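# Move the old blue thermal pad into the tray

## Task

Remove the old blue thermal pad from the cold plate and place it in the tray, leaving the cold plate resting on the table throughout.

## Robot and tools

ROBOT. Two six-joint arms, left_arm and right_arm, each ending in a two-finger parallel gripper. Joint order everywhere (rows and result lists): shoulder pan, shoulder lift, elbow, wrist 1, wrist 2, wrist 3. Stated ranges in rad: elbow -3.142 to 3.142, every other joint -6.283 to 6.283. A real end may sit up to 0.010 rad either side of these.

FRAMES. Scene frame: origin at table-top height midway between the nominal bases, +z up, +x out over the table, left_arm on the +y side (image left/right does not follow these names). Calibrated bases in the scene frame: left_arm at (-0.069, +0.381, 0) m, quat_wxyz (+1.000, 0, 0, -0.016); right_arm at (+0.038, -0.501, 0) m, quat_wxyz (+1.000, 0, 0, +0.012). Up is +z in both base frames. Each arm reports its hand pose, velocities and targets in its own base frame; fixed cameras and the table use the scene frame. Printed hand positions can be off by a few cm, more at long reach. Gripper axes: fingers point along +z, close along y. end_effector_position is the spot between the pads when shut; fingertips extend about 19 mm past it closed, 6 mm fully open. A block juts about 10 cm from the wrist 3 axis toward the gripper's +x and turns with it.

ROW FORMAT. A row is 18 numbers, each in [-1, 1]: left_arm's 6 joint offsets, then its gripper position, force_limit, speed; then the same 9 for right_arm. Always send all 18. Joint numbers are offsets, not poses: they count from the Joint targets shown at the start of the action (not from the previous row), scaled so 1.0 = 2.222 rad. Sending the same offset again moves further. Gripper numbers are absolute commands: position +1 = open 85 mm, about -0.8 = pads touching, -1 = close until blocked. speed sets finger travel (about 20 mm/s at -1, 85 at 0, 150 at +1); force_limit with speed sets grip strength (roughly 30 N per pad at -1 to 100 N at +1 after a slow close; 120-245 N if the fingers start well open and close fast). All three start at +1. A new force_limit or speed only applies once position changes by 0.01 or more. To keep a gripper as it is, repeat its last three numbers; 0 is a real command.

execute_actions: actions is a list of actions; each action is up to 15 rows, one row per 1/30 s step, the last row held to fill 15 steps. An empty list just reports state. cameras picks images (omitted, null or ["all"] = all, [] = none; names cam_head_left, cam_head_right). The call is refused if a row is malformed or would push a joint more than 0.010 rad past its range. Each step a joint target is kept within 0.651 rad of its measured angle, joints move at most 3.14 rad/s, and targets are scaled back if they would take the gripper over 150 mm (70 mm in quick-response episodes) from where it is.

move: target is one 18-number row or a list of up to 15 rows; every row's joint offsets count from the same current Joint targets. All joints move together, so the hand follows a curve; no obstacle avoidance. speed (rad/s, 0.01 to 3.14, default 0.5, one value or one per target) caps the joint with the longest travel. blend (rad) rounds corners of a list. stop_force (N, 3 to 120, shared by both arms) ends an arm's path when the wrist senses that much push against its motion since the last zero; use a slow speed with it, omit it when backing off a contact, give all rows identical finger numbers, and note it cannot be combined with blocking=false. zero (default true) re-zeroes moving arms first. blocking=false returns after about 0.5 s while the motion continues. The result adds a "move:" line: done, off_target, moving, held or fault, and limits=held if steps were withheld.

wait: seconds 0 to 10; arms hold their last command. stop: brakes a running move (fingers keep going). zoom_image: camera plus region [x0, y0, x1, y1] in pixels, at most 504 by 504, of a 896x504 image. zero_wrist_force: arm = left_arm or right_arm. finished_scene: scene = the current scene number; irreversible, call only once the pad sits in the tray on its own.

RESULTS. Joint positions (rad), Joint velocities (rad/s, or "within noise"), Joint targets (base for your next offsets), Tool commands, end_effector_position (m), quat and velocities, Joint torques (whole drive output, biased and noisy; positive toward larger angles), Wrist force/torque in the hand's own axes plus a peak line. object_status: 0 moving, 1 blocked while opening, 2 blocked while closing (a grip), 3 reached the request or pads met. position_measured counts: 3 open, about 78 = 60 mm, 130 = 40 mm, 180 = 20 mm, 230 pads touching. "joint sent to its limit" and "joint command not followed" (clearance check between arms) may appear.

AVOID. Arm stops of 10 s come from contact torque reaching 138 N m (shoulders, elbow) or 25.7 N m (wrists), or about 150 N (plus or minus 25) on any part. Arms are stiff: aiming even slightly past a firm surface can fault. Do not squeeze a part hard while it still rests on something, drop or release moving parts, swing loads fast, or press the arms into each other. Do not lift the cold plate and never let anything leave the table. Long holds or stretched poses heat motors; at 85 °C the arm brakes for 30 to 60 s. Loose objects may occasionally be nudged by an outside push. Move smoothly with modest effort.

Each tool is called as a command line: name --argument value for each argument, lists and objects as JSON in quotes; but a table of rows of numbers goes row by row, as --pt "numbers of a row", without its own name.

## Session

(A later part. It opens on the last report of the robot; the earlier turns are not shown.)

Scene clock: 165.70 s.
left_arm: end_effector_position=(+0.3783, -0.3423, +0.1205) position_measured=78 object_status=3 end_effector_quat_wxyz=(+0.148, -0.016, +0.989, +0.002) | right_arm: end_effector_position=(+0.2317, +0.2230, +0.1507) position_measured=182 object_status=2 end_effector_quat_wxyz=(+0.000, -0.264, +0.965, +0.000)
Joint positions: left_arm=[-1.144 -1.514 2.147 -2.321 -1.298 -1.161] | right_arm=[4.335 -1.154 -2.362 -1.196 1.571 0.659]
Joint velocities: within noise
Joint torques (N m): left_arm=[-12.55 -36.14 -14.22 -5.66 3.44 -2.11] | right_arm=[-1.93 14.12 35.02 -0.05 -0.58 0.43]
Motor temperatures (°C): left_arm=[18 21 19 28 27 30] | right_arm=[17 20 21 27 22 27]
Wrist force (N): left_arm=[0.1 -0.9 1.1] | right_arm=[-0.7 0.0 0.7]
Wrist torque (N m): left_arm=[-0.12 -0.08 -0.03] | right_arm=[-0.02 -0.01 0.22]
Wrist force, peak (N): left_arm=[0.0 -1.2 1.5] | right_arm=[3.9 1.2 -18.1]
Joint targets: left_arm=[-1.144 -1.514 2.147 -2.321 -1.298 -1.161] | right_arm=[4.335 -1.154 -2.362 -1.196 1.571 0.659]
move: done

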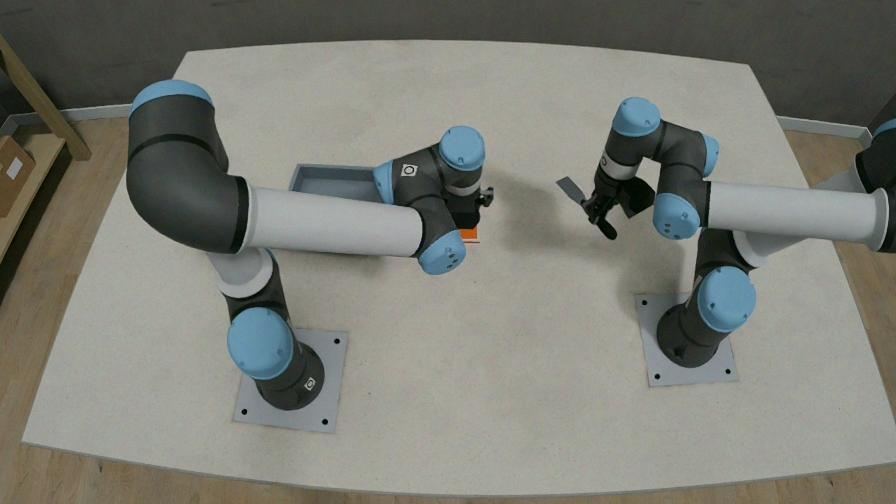

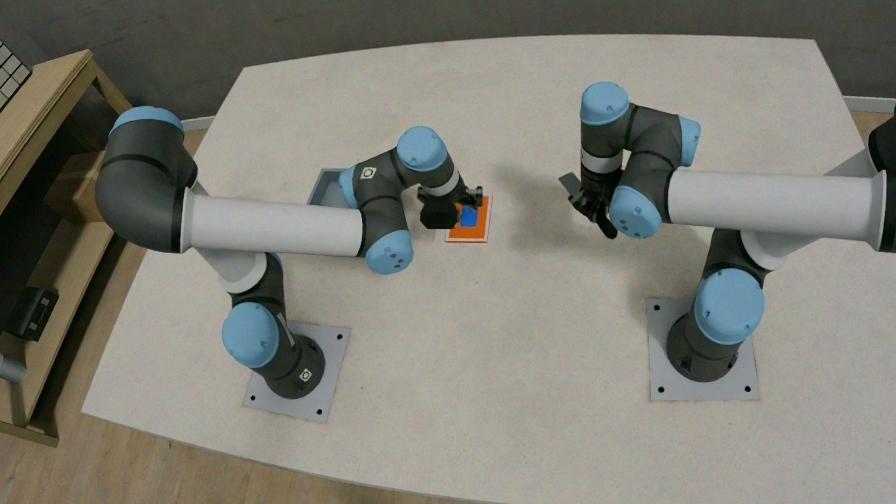

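move --target '[0,0,0,0,0,0,0.4,0,0,-0.2210,-0.4098,0.3959,0.0786,-0.1172,-0.99,-1,1,-1]' --speed 0.6

move --target '[0.0056,0.0556,0.0276,-0.0848,-0.0007,0.0062,0.4,0,0,0.1575,0,0,0,0,-0.2445,-1,1,-1]' --speed 0.3

zoom_image --camera "cam_head_right" --region '[400, 130, 530, 260]'

zoom_image --camera "cam_head_left" --region '[400, 130, 530, 260]'

Scene clock: 188.83 s.
left_arm: end_effector_position=(+0.3783, -0.3423, +0.1205) position_measured=78 object_status=3 end_effector_quat_wxyz=(+0.148, -0.017, +0.989, +0.002) | right_arm: end_effector_position=(+0.6600, +0.2976, +0.1507) position_measured=182 object_status=2 end_effector_quat_wxyz=(-0.012, +0.887, -0.438, +0.147)
Joint positions: left_arm=[-1.144 -1.514 2.147 -2.321 -1.298 -1.161] | right_arm=[3.844 -2.064 -1.483 -1.022 1.31 -1.54]
Joint velocities: within noise
Joint torques (N m): left_arm=[-10.65 -32.45 -24.97 -1.32 0.92 -1.83] | right_arm=[-5.92 31.85 35.98 5.58 -2.45 -3.09]
Motor temperatures (°C): left_arm=[18 21 19 28 27 30] | right_arm=[17 20 21 27 22 27]
Wrist force (N): left_arm=[-0.2 -1.0 1.3] | right_arm=[-0.3 0.6 0.3]
Wrist torque (N m): left_arm=[-0.13 -0.04 -0.03] | right_arm=[0.10 -0.05 0.13]
Wrist force, peak (N): left_arm=[0.4 -1.3 1.4] | right_arm=[-1.0 0.4 0.9]
Joint targets: left_arm=[-1.144 -1.514 2.147 -2.321 -1.298 -1.161] | right_arm=[3.844 -2.064 -1.483 -1.022 1.310 -1.540]
move: done

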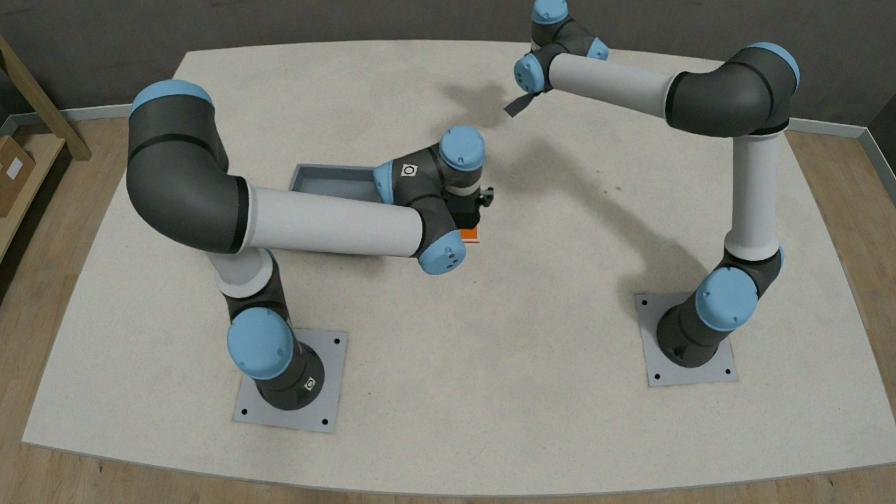

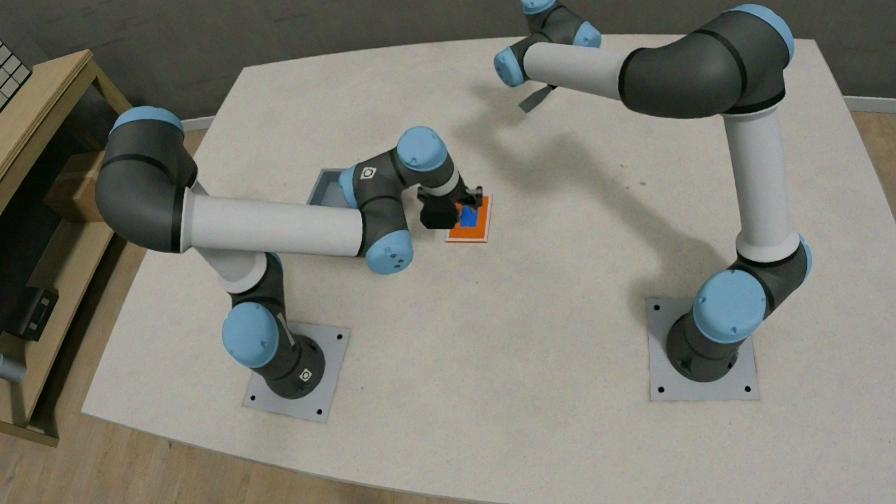

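Scene clock: 191.30 s.
left_arm: end_effector_position=(+0.3842, -0.3421, +0.0605) position_measured=78 object_status=3 end_effector_quat_wxyz=(+0.148, -0.016, +0.989, +0.002) | right_arm: end_effector_position=(+0.5182, +0.5057, +0.1507) position_measured=182 object_status=2 end_effector_quat_wxyz=(+0.002, +0.989, -0.012, +0.148)
Joint positions: left_arm=[-1.131 -1.39 2.209 -2.51 -1.299 -1.147] | right_arm=[4.194 -2.064 -1.483 -1.022 1.31 -2.083]
Joint velocities: within noise
Joint torques (N m): left_arm=[11.7 -19.65 -11.8 -5.76 -2.53 1.68] | right_arm=[5.72 32.79 32.63 5.37 -0.36 -2.73]
Motor temperatures (°C): left_arm=[18 21 19 28 27 30] | right_arm=[17 20 21 27 22 27]
Wrist force (N): left_arm=[-0.2 -0.9 1.1] | right_arm=[-0.5 0.6 0.3]
Wrist torque (N m): left_arm=[-0.11 -0.04 -0.03] | right_arm=[0.08 -0.02 0.12]
Wrist force, peak (N): left_arm=[0.4 -1.2 1.4] | right_arm=[1.0 0.8 0.5]
Joint targets: left_arm=[-1.131 -1.390 2.209 -2.510 -1.299 -1.147] | right_arm=[4.194 -2.064 -1.483 -1.022 1.310 -2.084]
move: done

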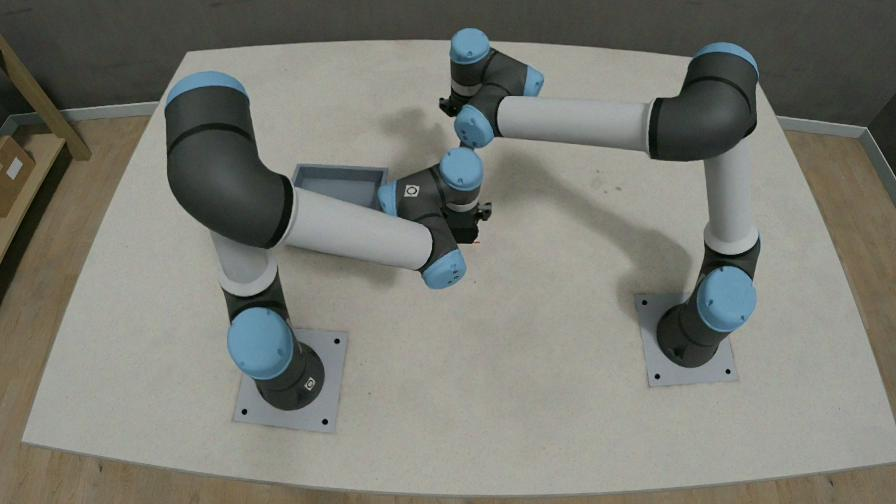

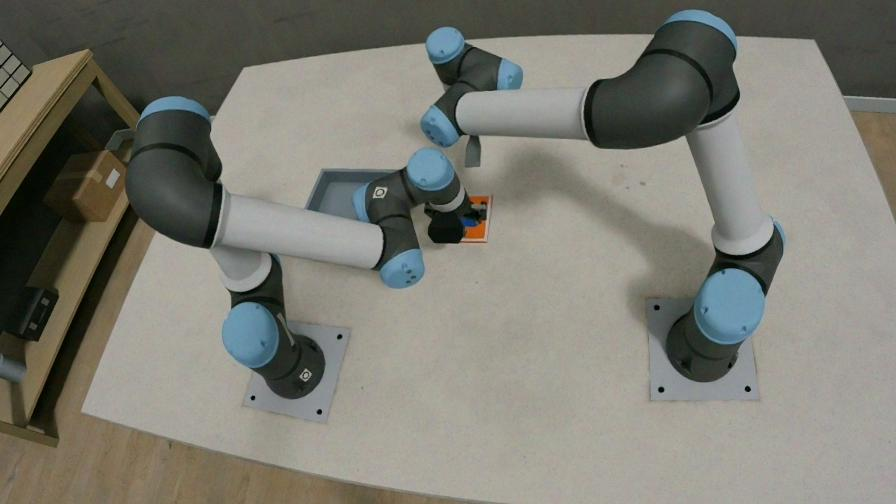

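Scaled by 3.877 from the camera's 896x504 image, which has a finer 1280x720 frame.

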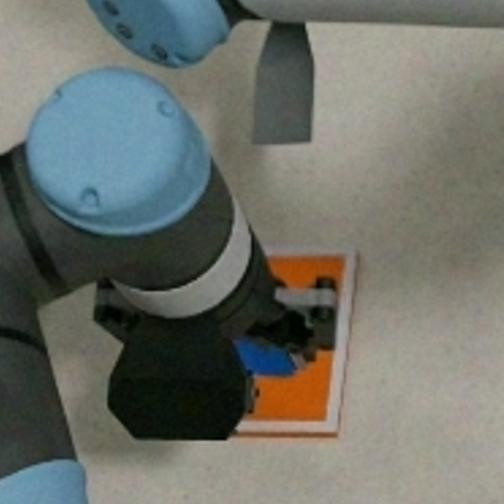

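Scaled by 3.877 from the camera's 896x504 image, which has a finer 1280x720 frame.

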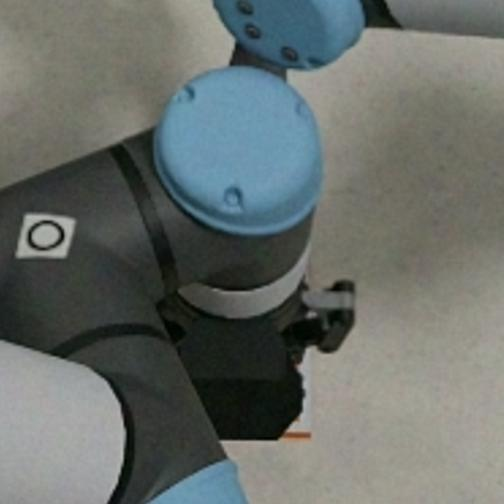

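move --target '[0,0.0468,0.0168,-0.0636,0,0,0.4,0,0,0.0021,-0.0338,-0.0226,0.0563,0,0.0021,-1,1,-1]' --speed 0.03 --stop_force 15

zoom_image --camera "cam_head_right" --region '[400, 130, 530, 260]'

zoom_image --camera "cam_head_left" --region '[400, 130, 530, 260]'

Scene clock: 207.77 s.
left_arm: end_effector_position=(+0.3845, -0.3427, +0.0449) position_measured=78 object_status=3 end_effector_quat_wxyz=(+0.148, -0.016, +0.989, +0.002) | right_arm: end_effector_position=(+0.5185, +0.5086, +0.1329) position_measured=182 object_status=2 end_effector_quat_wxyz=(+0.002, +0.989, -0.012, +0.148)
Joint positions: left_arm=[-1.131 -1.355 2.222 -2.558 -1.299 -1.147] | right_arm=[4.196 -2.087 -1.497 -0.985 1.31 -2.082]
Joint velocities: within noise
Joint torques (N m): left_arm=[9.77 -20.97 -11.29 -5.67 -1.49 1.7] | right_arm=[-4.94 53.89 33.94 0.61 1.42 -0.53]
Motor temperatures (°C): left_arm=[18 21 19 28 27 30] | right_arm=[17 20 21 27 22 27]
Wrist force (N): left_arm=[0.1 -0.8 1.2] | right_arm=[-0.4 0.5 0.3]
Wrist torque (N m): left_arm=[-0.08 -0.08 -0.04] | right_arm=[0.07 -0.03 0.12]
Wrist force, peak (N): left_arm=[-0.1 -1.1 1.6] | right_arm=[-0.7 0.6 0.7]
Joint targets: left_arm=[-1.131 -1.355 2.222 -2.558 -1.299 -1.147] | right_arm=[4.196 -2.087 -1.497 -0.985 1.310 -2.082]
move: held (right_arm; a check stopped the path), off_target (left_arm; braked when a check withheld steps of right_arm); limits=held; left_arm: the wrist 1 is farthest, 0.093 rad from its target; right_arm: the wrist 1 is farthest, 0.088 rad from its target
joint command not followed: on one or more control steps a check withheld the commanded joint targets of the right arm, and it was not sent them on those steps.
cause: the commanded joint targets, or the way to them, would bring a part of the robot too close to another arm (a part of this arm just beyond the elbow and a part of the left arm just beyond the wrist 2).

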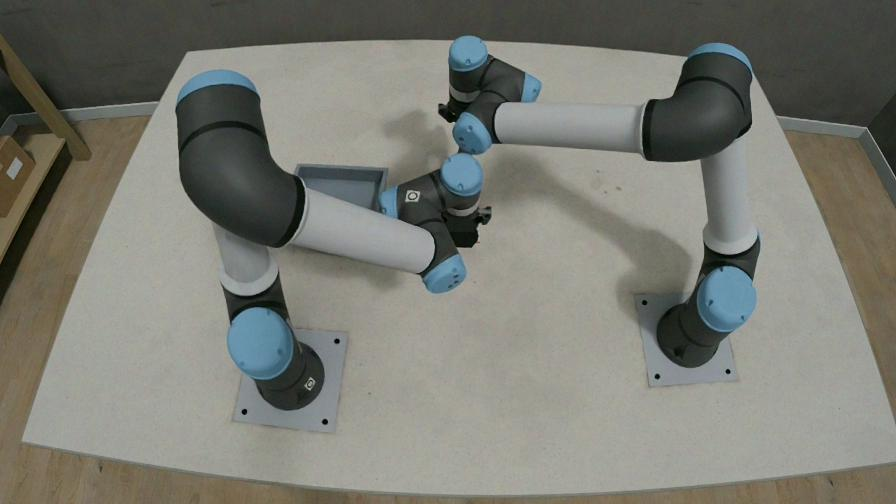

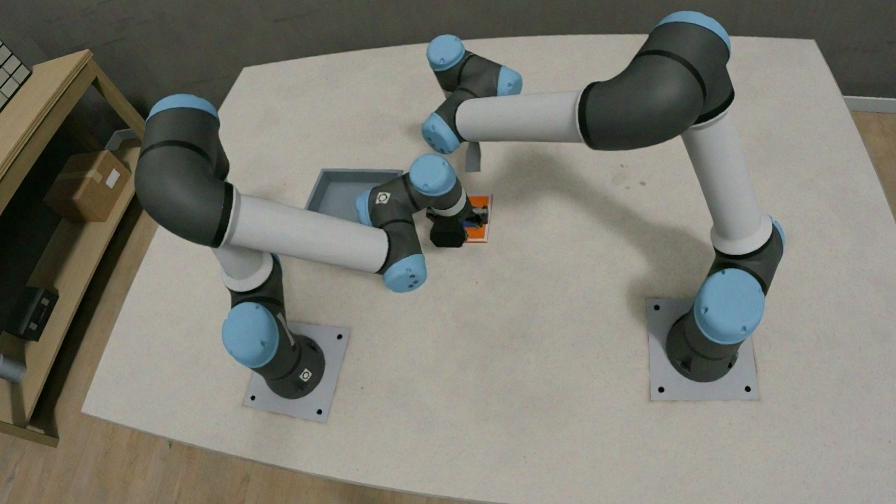

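Scaled by 3.877 from the camera's 896x504 image, which has a finer 1280x720 frame.

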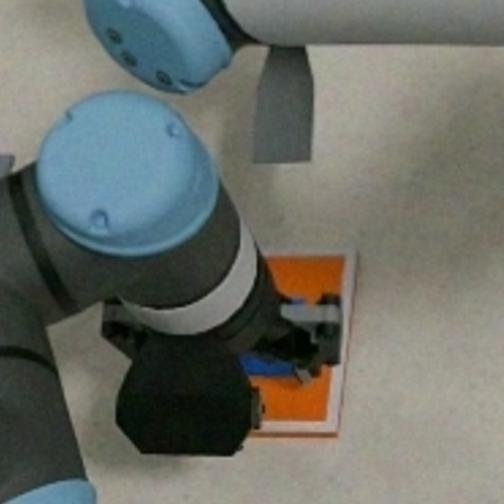

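Scaled by 3.877 from the camera's 896x504 image, which has a finer 1280x720 frame.

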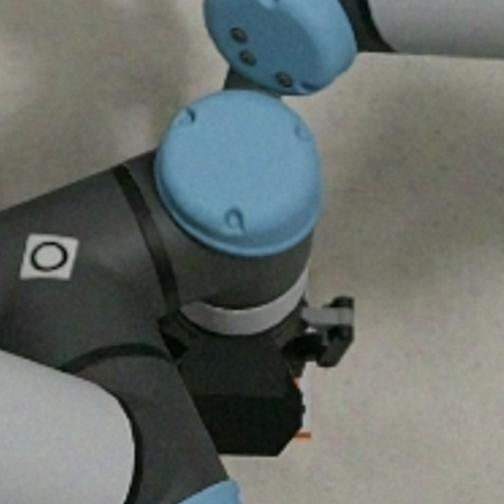

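move --target '[-0.1212,-0.0223,0.0887,-0.0650,0.2269,-0.1031,0.4,0,0,0,0,0,0,0,0,-1,1,-1]' --speed 0.3

zoom_image --camera "cam_head_right" --region '[400, 130, 530, 260]'

Scene clock: 241.93 s.
left_arm: end_effector_position=(+0.3761, -0.3393, +0.0781) position_measured=78 object_status=3 end_effector_quat_wxyz=(+0.381, -0.011, +0.924, +0.015) | right_arm: end_effector_position=(+0.5185, +0.5085, +0.1329) position_measured=182 object_status=2 end_effector_quat_wxyz=(+0.002, +0.989, -0.012, +0.148)
Joint positions: left_arm=[-1.4 -1.404 2.418 -2.702 -0.796 -1.376] | right_arm=[4.196 -2.087 -1.497 -0.985 1.31 -2.082]
Joint velocities: within noise
Joint torques (N m): left_arm=[-12.44 -33.61 -8.55 -5.89 4.02 -2.04] | right_arm=[-4.04 50.36 21.47 4.04 1.26 -2.55]
Motor temperatures (°C): left_arm=[18 21 19 28 27 30] | right_arm=[17 20 21 27 22 27]
Wrist force (N): left_arm=[-0.1 -1.0 1.3] | right_arm=[-0.6 0.4 0.1]
Wrist torque (N m): left_arm=[-0.15 -0.08 -0.06] | right_arm=[0.05 0.00 0.11]
Wrist force, peak (N): left_arm=[-0.1 -1.3 1.6] | right_arm=[-1.0 0.6 0.1]
Joint targets: left_arm=[-1.401 -1.404 2.419 -2.703 -0.795 -1.377] | right_arm=[4.196 -2.087 -1.497 -0.985 1.310 -2.082]
move: done

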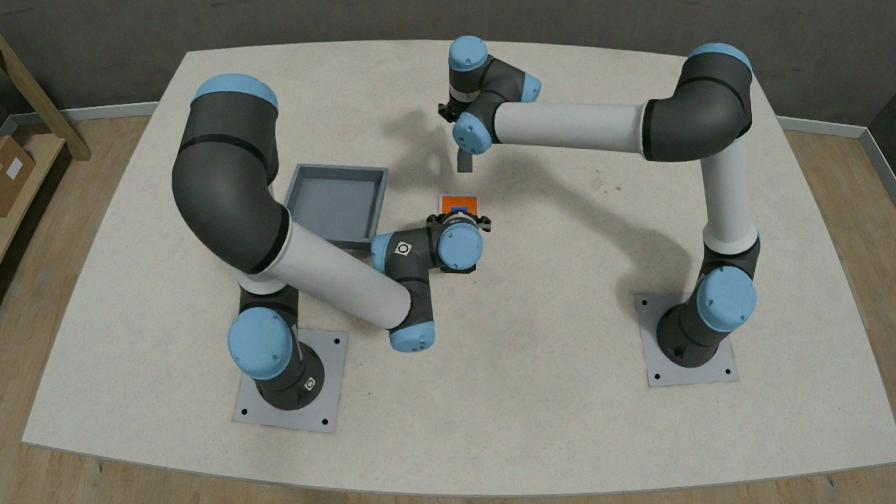

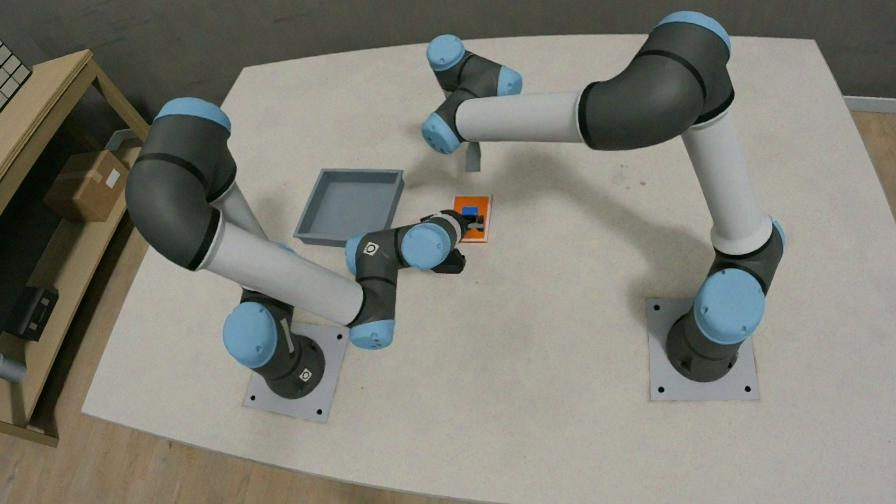

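Scaled by 3.877 from the camera's 896x504 image, which has a finer 1280x720 frame.

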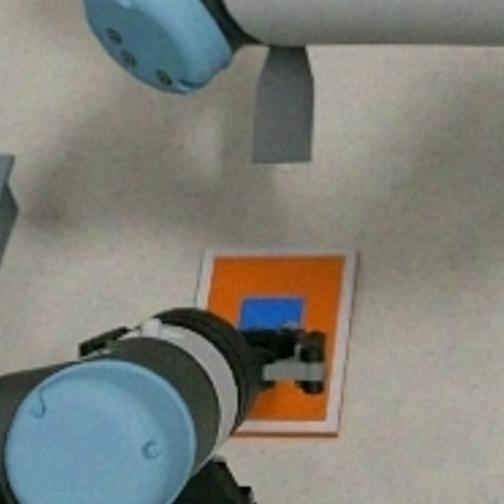

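move --target '[0,0.1043,0.0149,-0.1283,0,0,0.4,0,0,0.0012,-0.0235,-0.0163,0.0396,0,0.0012,-1,1,-1]' --speed 0.04 --stop_force 18

zoom_image --camera "cam_head_right" --region '[400, 130, 530, 260]'

zoom_image --camera "cam_head_left" --region '[400, 130, 530, 260]'

Scene clock: 256.70 s.
left_arm: end_effector_position=(+0.3768, -0.3435, +0.0235) position_measured=78 object_status=3 end_effector_quat_wxyz=(+0.382, -0.014, +0.924, +0.007) | right_arm: end_effector_position=(+0.5185, +0.5123, +0.0908) position_measured=182 object_status=2 end_effector_quat_wxyz=(+0.001, +0.989, -0.012, +0.148)
Joint positions: left_arm=[-1.401 -1.218 2.445 -2.932 -0.795 -1.377] | right_arm=[4.198 -2.139 -1.534 -0.897 1.31 -2.08]
Joint velocities: within noise
Joint torques (N m): left_arm=[-6.84 -30.68 -12.96 0.21 -2.96 -1.77] | right_arm=[6.69 34.09 16.36 5.56 1.2 2.89]
Motor temperatures (°C): left_arm=[18 21 19 28 27 30] | right_arm=[17 20 21 27 22 27]
Wrist force (N): left_arm=[-8.8 1.6 -15.1] | right_arm=[-0.5 0.3 0.1]
Wrist torque (N m): left_arm=[0.17 0.00 -0.25] | right_arm=[0.04 -0.01 0.11]
Wrist force, peak (N): left_arm=[-13.6 5.2 -26.7] | right_arm=[-0.9 0.8 0.5]
Joint targets: left_arm=[-1.401 -1.218 2.445 -2.932 -0.795 -1.377] | right_arm=[4.198 -2.139 -1.534 -0.897 1.310 -2.080]
move: contact (left_arm); left_arm: the wrist 1 is farthest, 0.056 rad from its target

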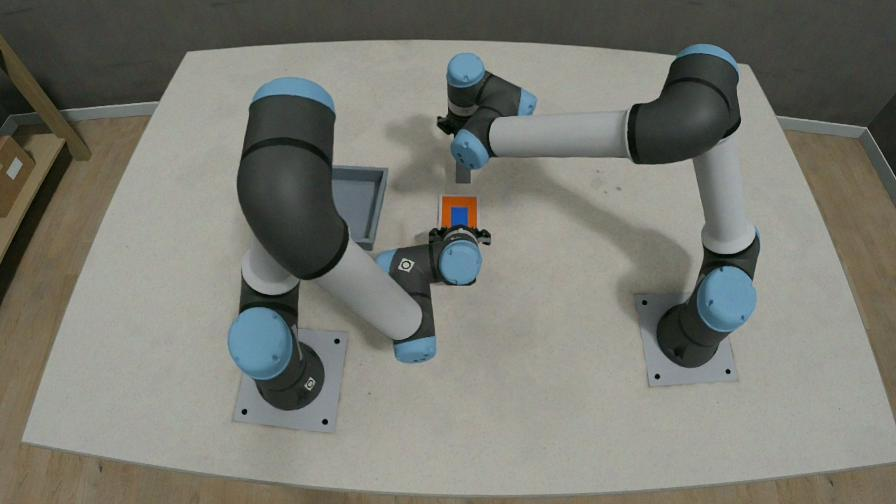

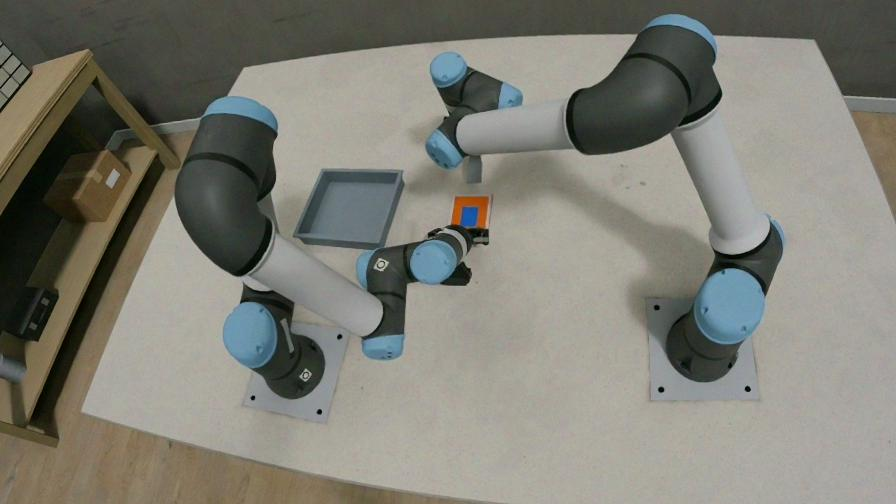

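Scaled by 3.877 from the camera's 896x504 image, which has a finer 1280x720 frame.

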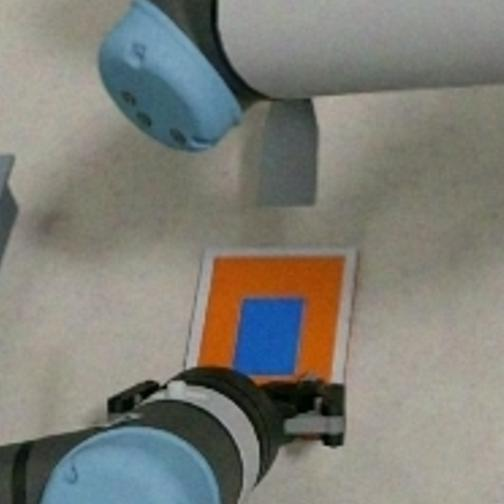

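Scaled by 3.877 from the camera's 896x504 image, which has a finer 1280x720 frame.

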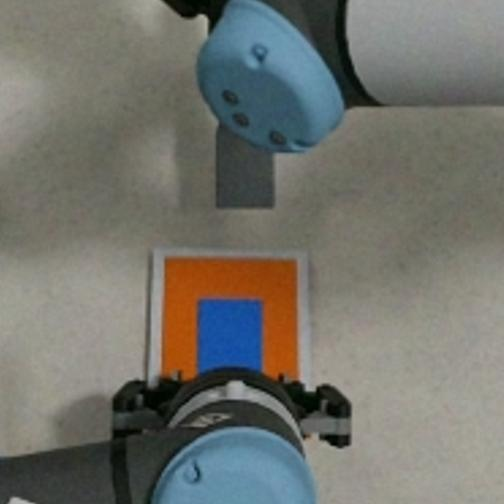

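move --target '[0,0,0,0,0,0,0.4,0,0,0.0151,-0.0005,-0.0113,0.0077,-0.0021,0.0154,-1,1,-1]' --speed 0.05

zoom_image --camera "cam_head_right" --region '[400, 130, 530, 260]'

zoom_image --camera "cam_head_left" --region '[400, 130, 530, 260]'

Scene clock: 274.83 s.
left_arm: end_effector_position=(+0.3768, -0.3435, +0.0235) position_measured=78 object_status=3 end_effector_quat_wxyz=(+0.382, -0.014, +0.924, +0.007) | right_arm: end_effector_position=(+0.4989, +0.5225, +0.0809) position_measured=182 object_status=2 end_effector_quat_wxyz=(+0.002, +0.989, -0.012, +0.148)
Joint positions: left_arm=[-1.401 -1.218 2.445 -2.932 -0.795 -1.377] | right_arm=[4.231 -2.14 -1.558 -0.88 1.306 -2.046]
Joint velocities: within noise
Joint torques (N m): left_arm=[9.58 -29.6 -4.74 -3.04 0.88 -1.19] | right_arm=[6.55 34.12 18.32 5.89 -2.5 3.15]
Motor temperatures (°C): left_arm=[18 21 19 28 27 30] | right_arm=[17 20 21 27 22 27]
Wrist force (N): left_arm=[-8.5 1.7 -15.0] | right_arm=[-0.4 0.2 0.1]
Wrist torque (N m): left_arm=[0.14 -0.04 -0.24] | right_arm=[0.02 -0.03 0.11]
Wrist force, peak (N): left_arm=[-8.8 1.9 -15.5] | right_arm=[-0.8 0.7 0.3]
Joint targets: left_arm=[-1.401 -1.218 2.445 -2.932 -0.795 -1.377] | right_arm=[4.232 -2.140 -1.559 -0.879 1.306 -2.045]
move: done

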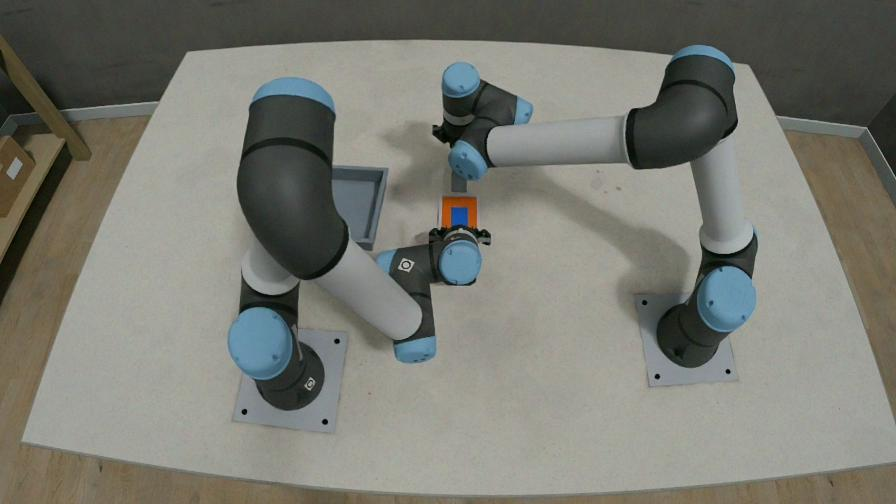

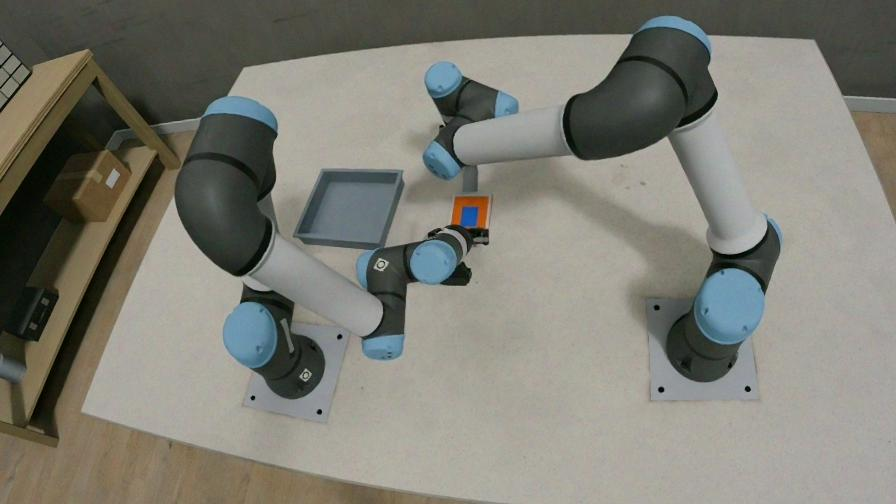

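Scaled by 3.877 from the camera's 896x504 image, which has a finer 1280x720 frame.

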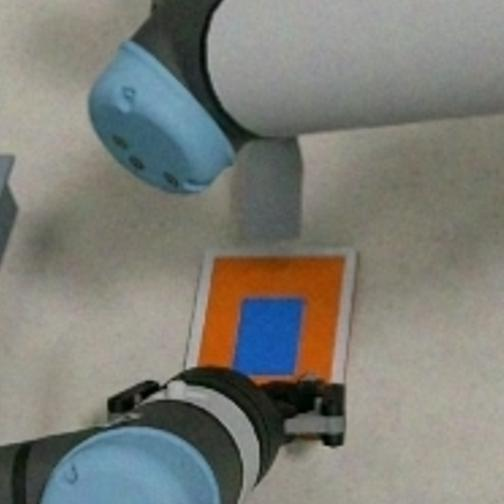

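Scaled by 3.877 from the camera's 896x504 image, which has a finer 1280x720 frame.

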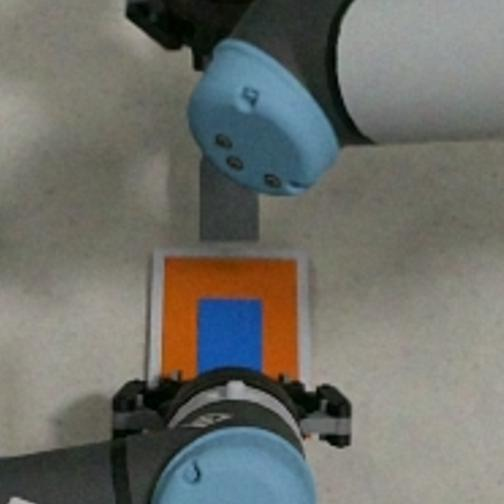

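move --target '[0,0,0,0,0,0,0.4,0,0,0,-0.0227,-0.0134,0.0361,0,0,-1,1,-1]' --speed 0.02 --stop_force 4

zoom_image --camera "cam_head_right" --region '[400, 130, 530, 260]'

zoom_image --camera "cam_head_left" --region '[400, 130, 530, 260]'

Scene clock: 283.73 s.
left_arm: end_effector_position=(+0.3768, -0.3435, +0.0235) position_measured=78 object_status=3 end_effector_quat_wxyz=(+0.382, -0.014, +0.924, +0.007) | right_arm: end_effector_position=(+0.4989, +0.5228, +0.0516) position_measured=182 object_status=2 end_effector_quat_wxyz=(+0.002, +0.989, -0.012, +0.148)
Joint positions: left_arm=[-1.401 -1.218 2.445 -2.932 -0.795 -1.377] | right_arm=[4.232 -2.179 -1.582 -0.818 1.306 -2.045]
Joint velocities: within noise
Joint torques (N m): left_arm=[11.11 -27.95 -3.79 -2.56 0.8 -0.92] | right_arm=[5.24 52.81 30.25 0.43 -2.08 2.79]
Motor temperatures (°C): left_arm=[18 21 19 28 27 30] | right_arm=[17 20 21 27 22 27]
Wrist force (N): left_arm=[-8.8 2.0 -15.0] | right_arm=[1.1 0.5 -3.1]
Wrist torque (N m): left_arm=[0.19 0.02 -0.25] | right_arm=[0.07 -0.40 0.11]
Wrist force, peak (N): left_arm=[-8.8 2.0 -15.2] | right_arm=[2.9 0.5 -3.2]
Joint targets: left_arm=[-1.401 -1.218 2.445 -2.932 -0.795 -1.377] | right_arm=[4.232 -2.179 -1.582 -0.818 1.306 -2.045]
move: contact (right_arm); right_arm: the wrist 1 is farthest, 0.019 rad from its target

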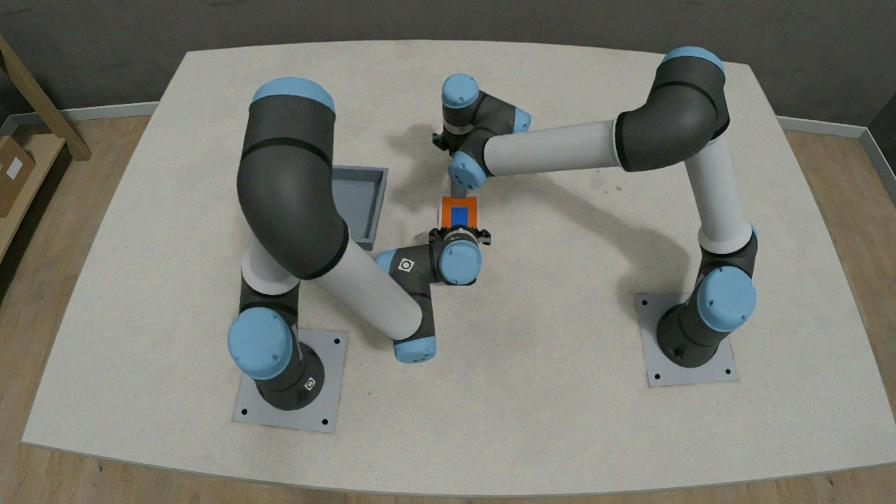

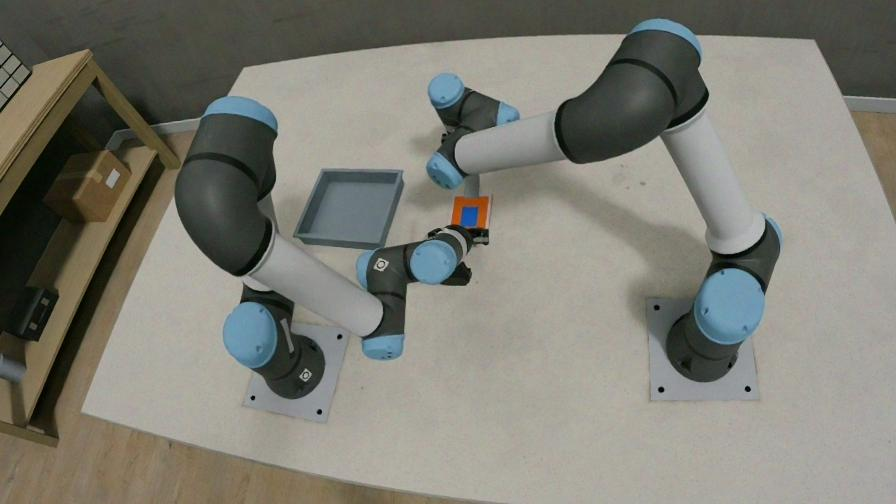

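Scaled by 3.877 from the camera's 896x504 image, which has a finer 1280x720 frame.

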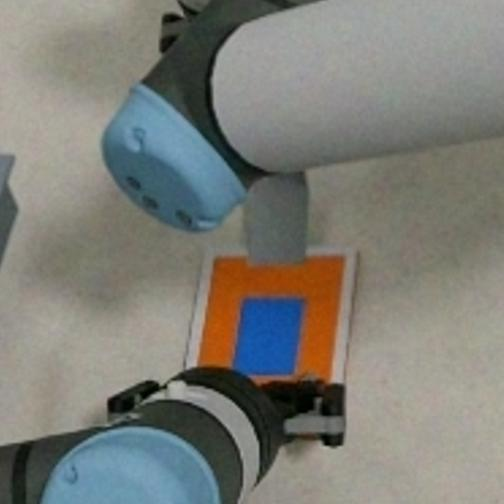

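Scaled by 3.877 from the camera's 896x504 image, which has a finer 1280x720 frame.

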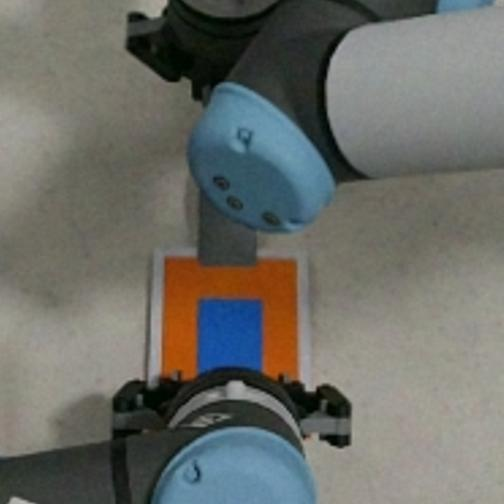

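move --pt "0 0 0 0 0 0 0.4 0 0 0.0287 0.0239 -0.0401 0.0086 -0.0039 0.0295 -1 1 -1" --pt "0 0 0 0 0 0 0.4 0 0 0.0592 0.0463 -0.0751 0.0126 -0.0072 0.0609 -1 1 -1" --speed 0.03 --blend 0.02 --stop_force 30

zoom_image --camera "cam_head_right" --region '[400, 130, 530, 260]'

zoom_image --camera "cam_head_left" --region '[400, 130, 530, 260]'

Scene clock: 306.40 s.
left_arm: end_effector_position=(+0.3768, -0.3435, +0.0235) position_measured=78 object_status=3 end_effector_quat_wxyz=(+0.382, -0.014, +0.924, +0.007) | right_arm: end_effector_position=(+0.4089, +0.5252, +0.0512) position_measured=182 object_status=2 end_effector_quat_wxyz=(+0.001, +0.989, -0.012, +0.148)
Joint positions: left_arm=[-1.401 -1.218 2.445 -2.932 -0.795 -1.377] | right_arm=[4.363 -2.076 -1.748 -0.79 1.29 -1.91]
Joint velocities: within noise
Joint torques (N m): left_arm=[8.98 -26.02 -2.12 -1.17 1.08 -0.74] | right_arm=[7.1 47.5 9.34 2.13 3.5 2.55]
Motor temperatures (°C): left_arm=[18 21 19 28 27 30] | right_arm=[17 20 21 27 22 27]
Wrist force (N): left_arm=[-4.9 -4.3 -20.1] | right_arm=[11.2 -2.1 -2.2]
Wrist torque (N m): left_arm=[0.29 0.07 -0.19] | right_arm=[0.10 -0.29 0.45]
Wrist force, peak (N): left_arm=[-4.6 -3.6 -21.5] | right_arm=[21.1 -3.5 -0.7]
Joint targets: left_arm=[-1.401 -1.218 2.445 -2.932 -0.795 -1.377] | right_arm=[4.363 -2.076 -1.748 -0.790 1.290 -1.910]
move: done

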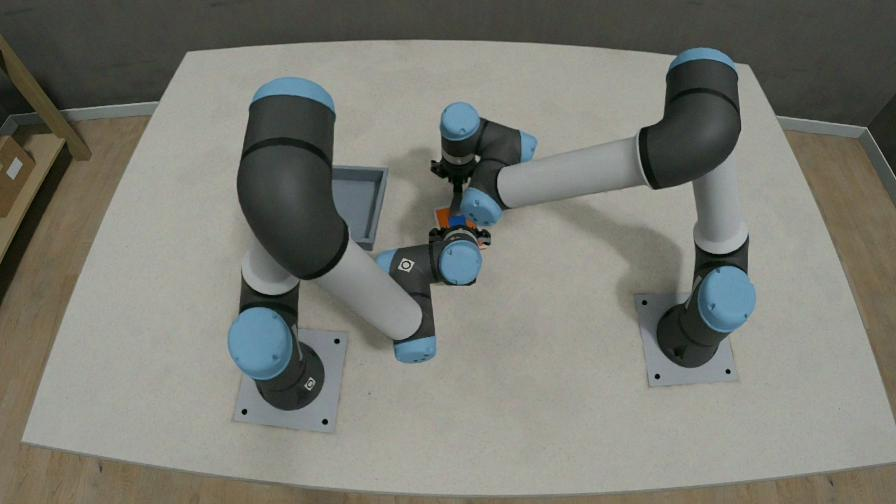

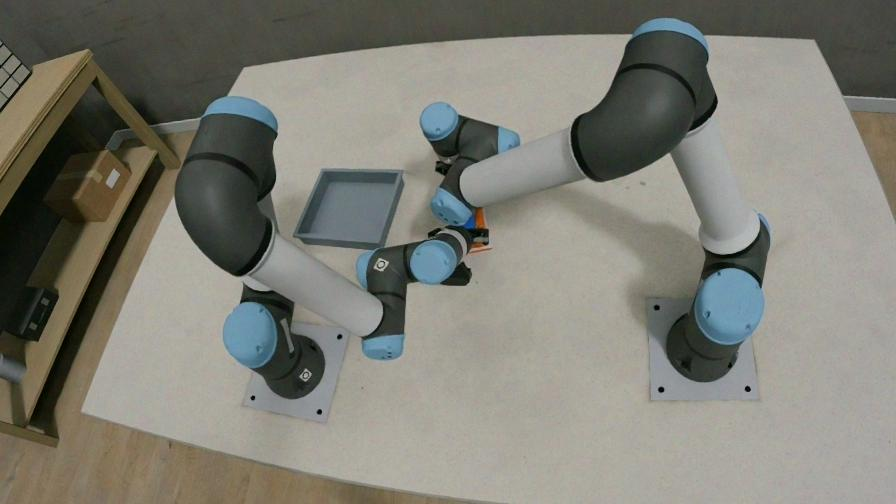

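Scaled by 3.877 from the camera's 896x504 image, which has a finer 1280x720 frame.

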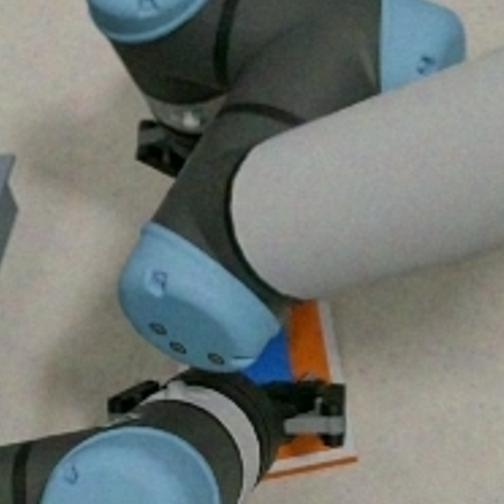

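Scaled by 3.877 from the camera's 896x504 image, which has a finer 1280x720 frame.

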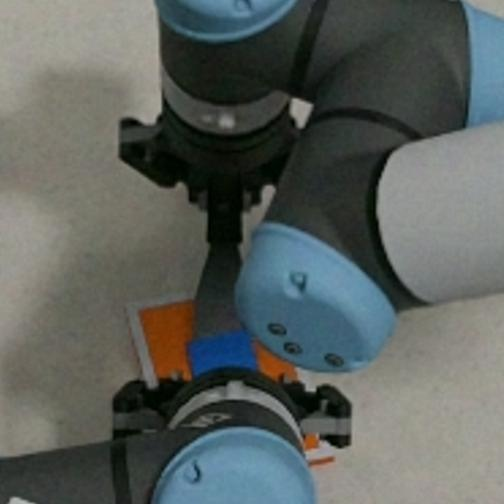

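move --target '[0,0.0225,0.003,-0.0275,0,0,0.4,0,0,0,0,0,0,0,0,-1,1,-1]' --speed 0.01 --stop_force 18

zoom_image --camera "cam_head_left" --region '[420, 180, 500, 260]'

Scene clock: 318.40 s.
left_arm: end_effector_position=(+0.3768, -0.3435, +0.0231) position_measured=78 object_status=3 end_effector_quat_wxyz=(+0.382, -0.014, +0.924, +0.007) | right_arm: end_effector_position=(+0.4089, +0.5252, +0.0512) position_measured=182 object_status=2 end_effector_quat_wxyz=(+0.001, +0.989, -0.012, +0.148)
Joint positions: left_arm=[-1.401 -1.216 2.445 -2.934 -0.795 -1.377] | right_arm=[4.363 -2.076 -1.748 -0.79 1.29 -1.91]
Joint velocities: within noise
Joint torques (N m): left_arm=[8.58 -24.19 -8.61 3.29 -1.26 -0.33] | right_arm=[1.73 44.66 25.75 -0.8 3.42 2.41]
Motor temperatures (°C): left_arm=[18 21 19 28 27 30] | right_arm=[17 20 21 27 22 27]
Wrist force (N): left_arm=[-12.1 0.9 -37.9] | right_arm=[11.0 -2.2 -2.2]
Wrist torque (N m): left_arm=[0.32 0.17 -0.12] | right_arm=[0.07 -0.25 0.45]
Wrist force, peak (N): left_arm=[-13.9 2.3 -40.7] | right_arm=[11.6 -2.6 -2.4]
Joint targets: left_arm=[-1.401 -1.216 2.445 -2.934 -0.795 -1.377] | right_arm=[4.363 -2.076 -1.748 -0.790 1.290 -1.910]
move: contact (left_arm); left_arm: the wrist 1 is farthest, 0.059 rad from its target

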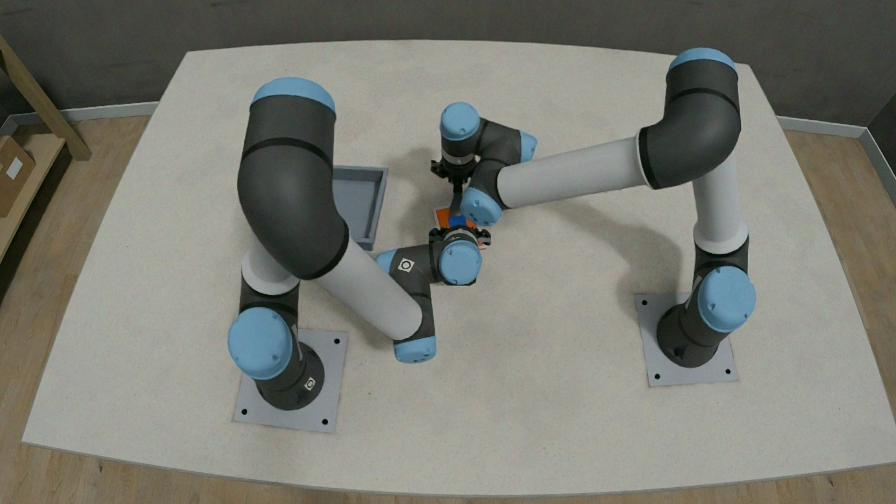

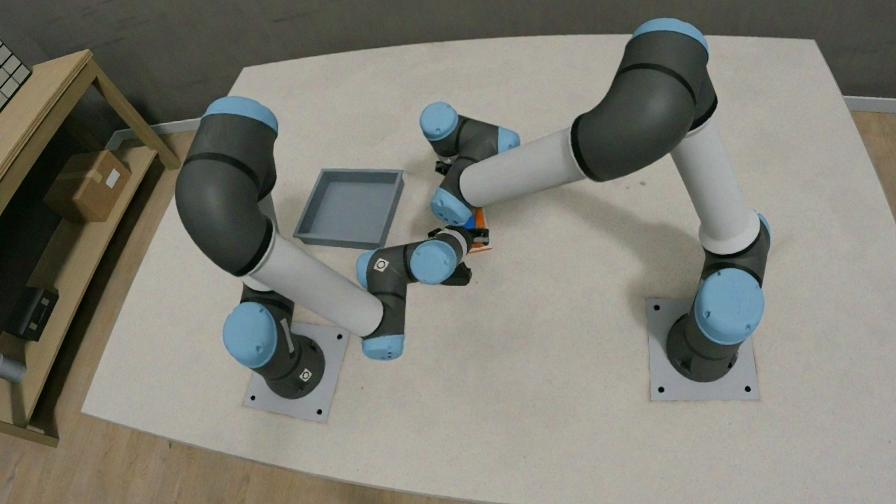

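Scaled by 6.300 from the camera's 896x504 image, which has a finer 1280x720 frame.

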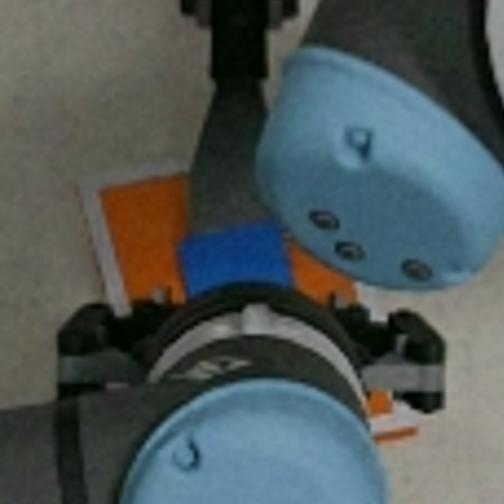

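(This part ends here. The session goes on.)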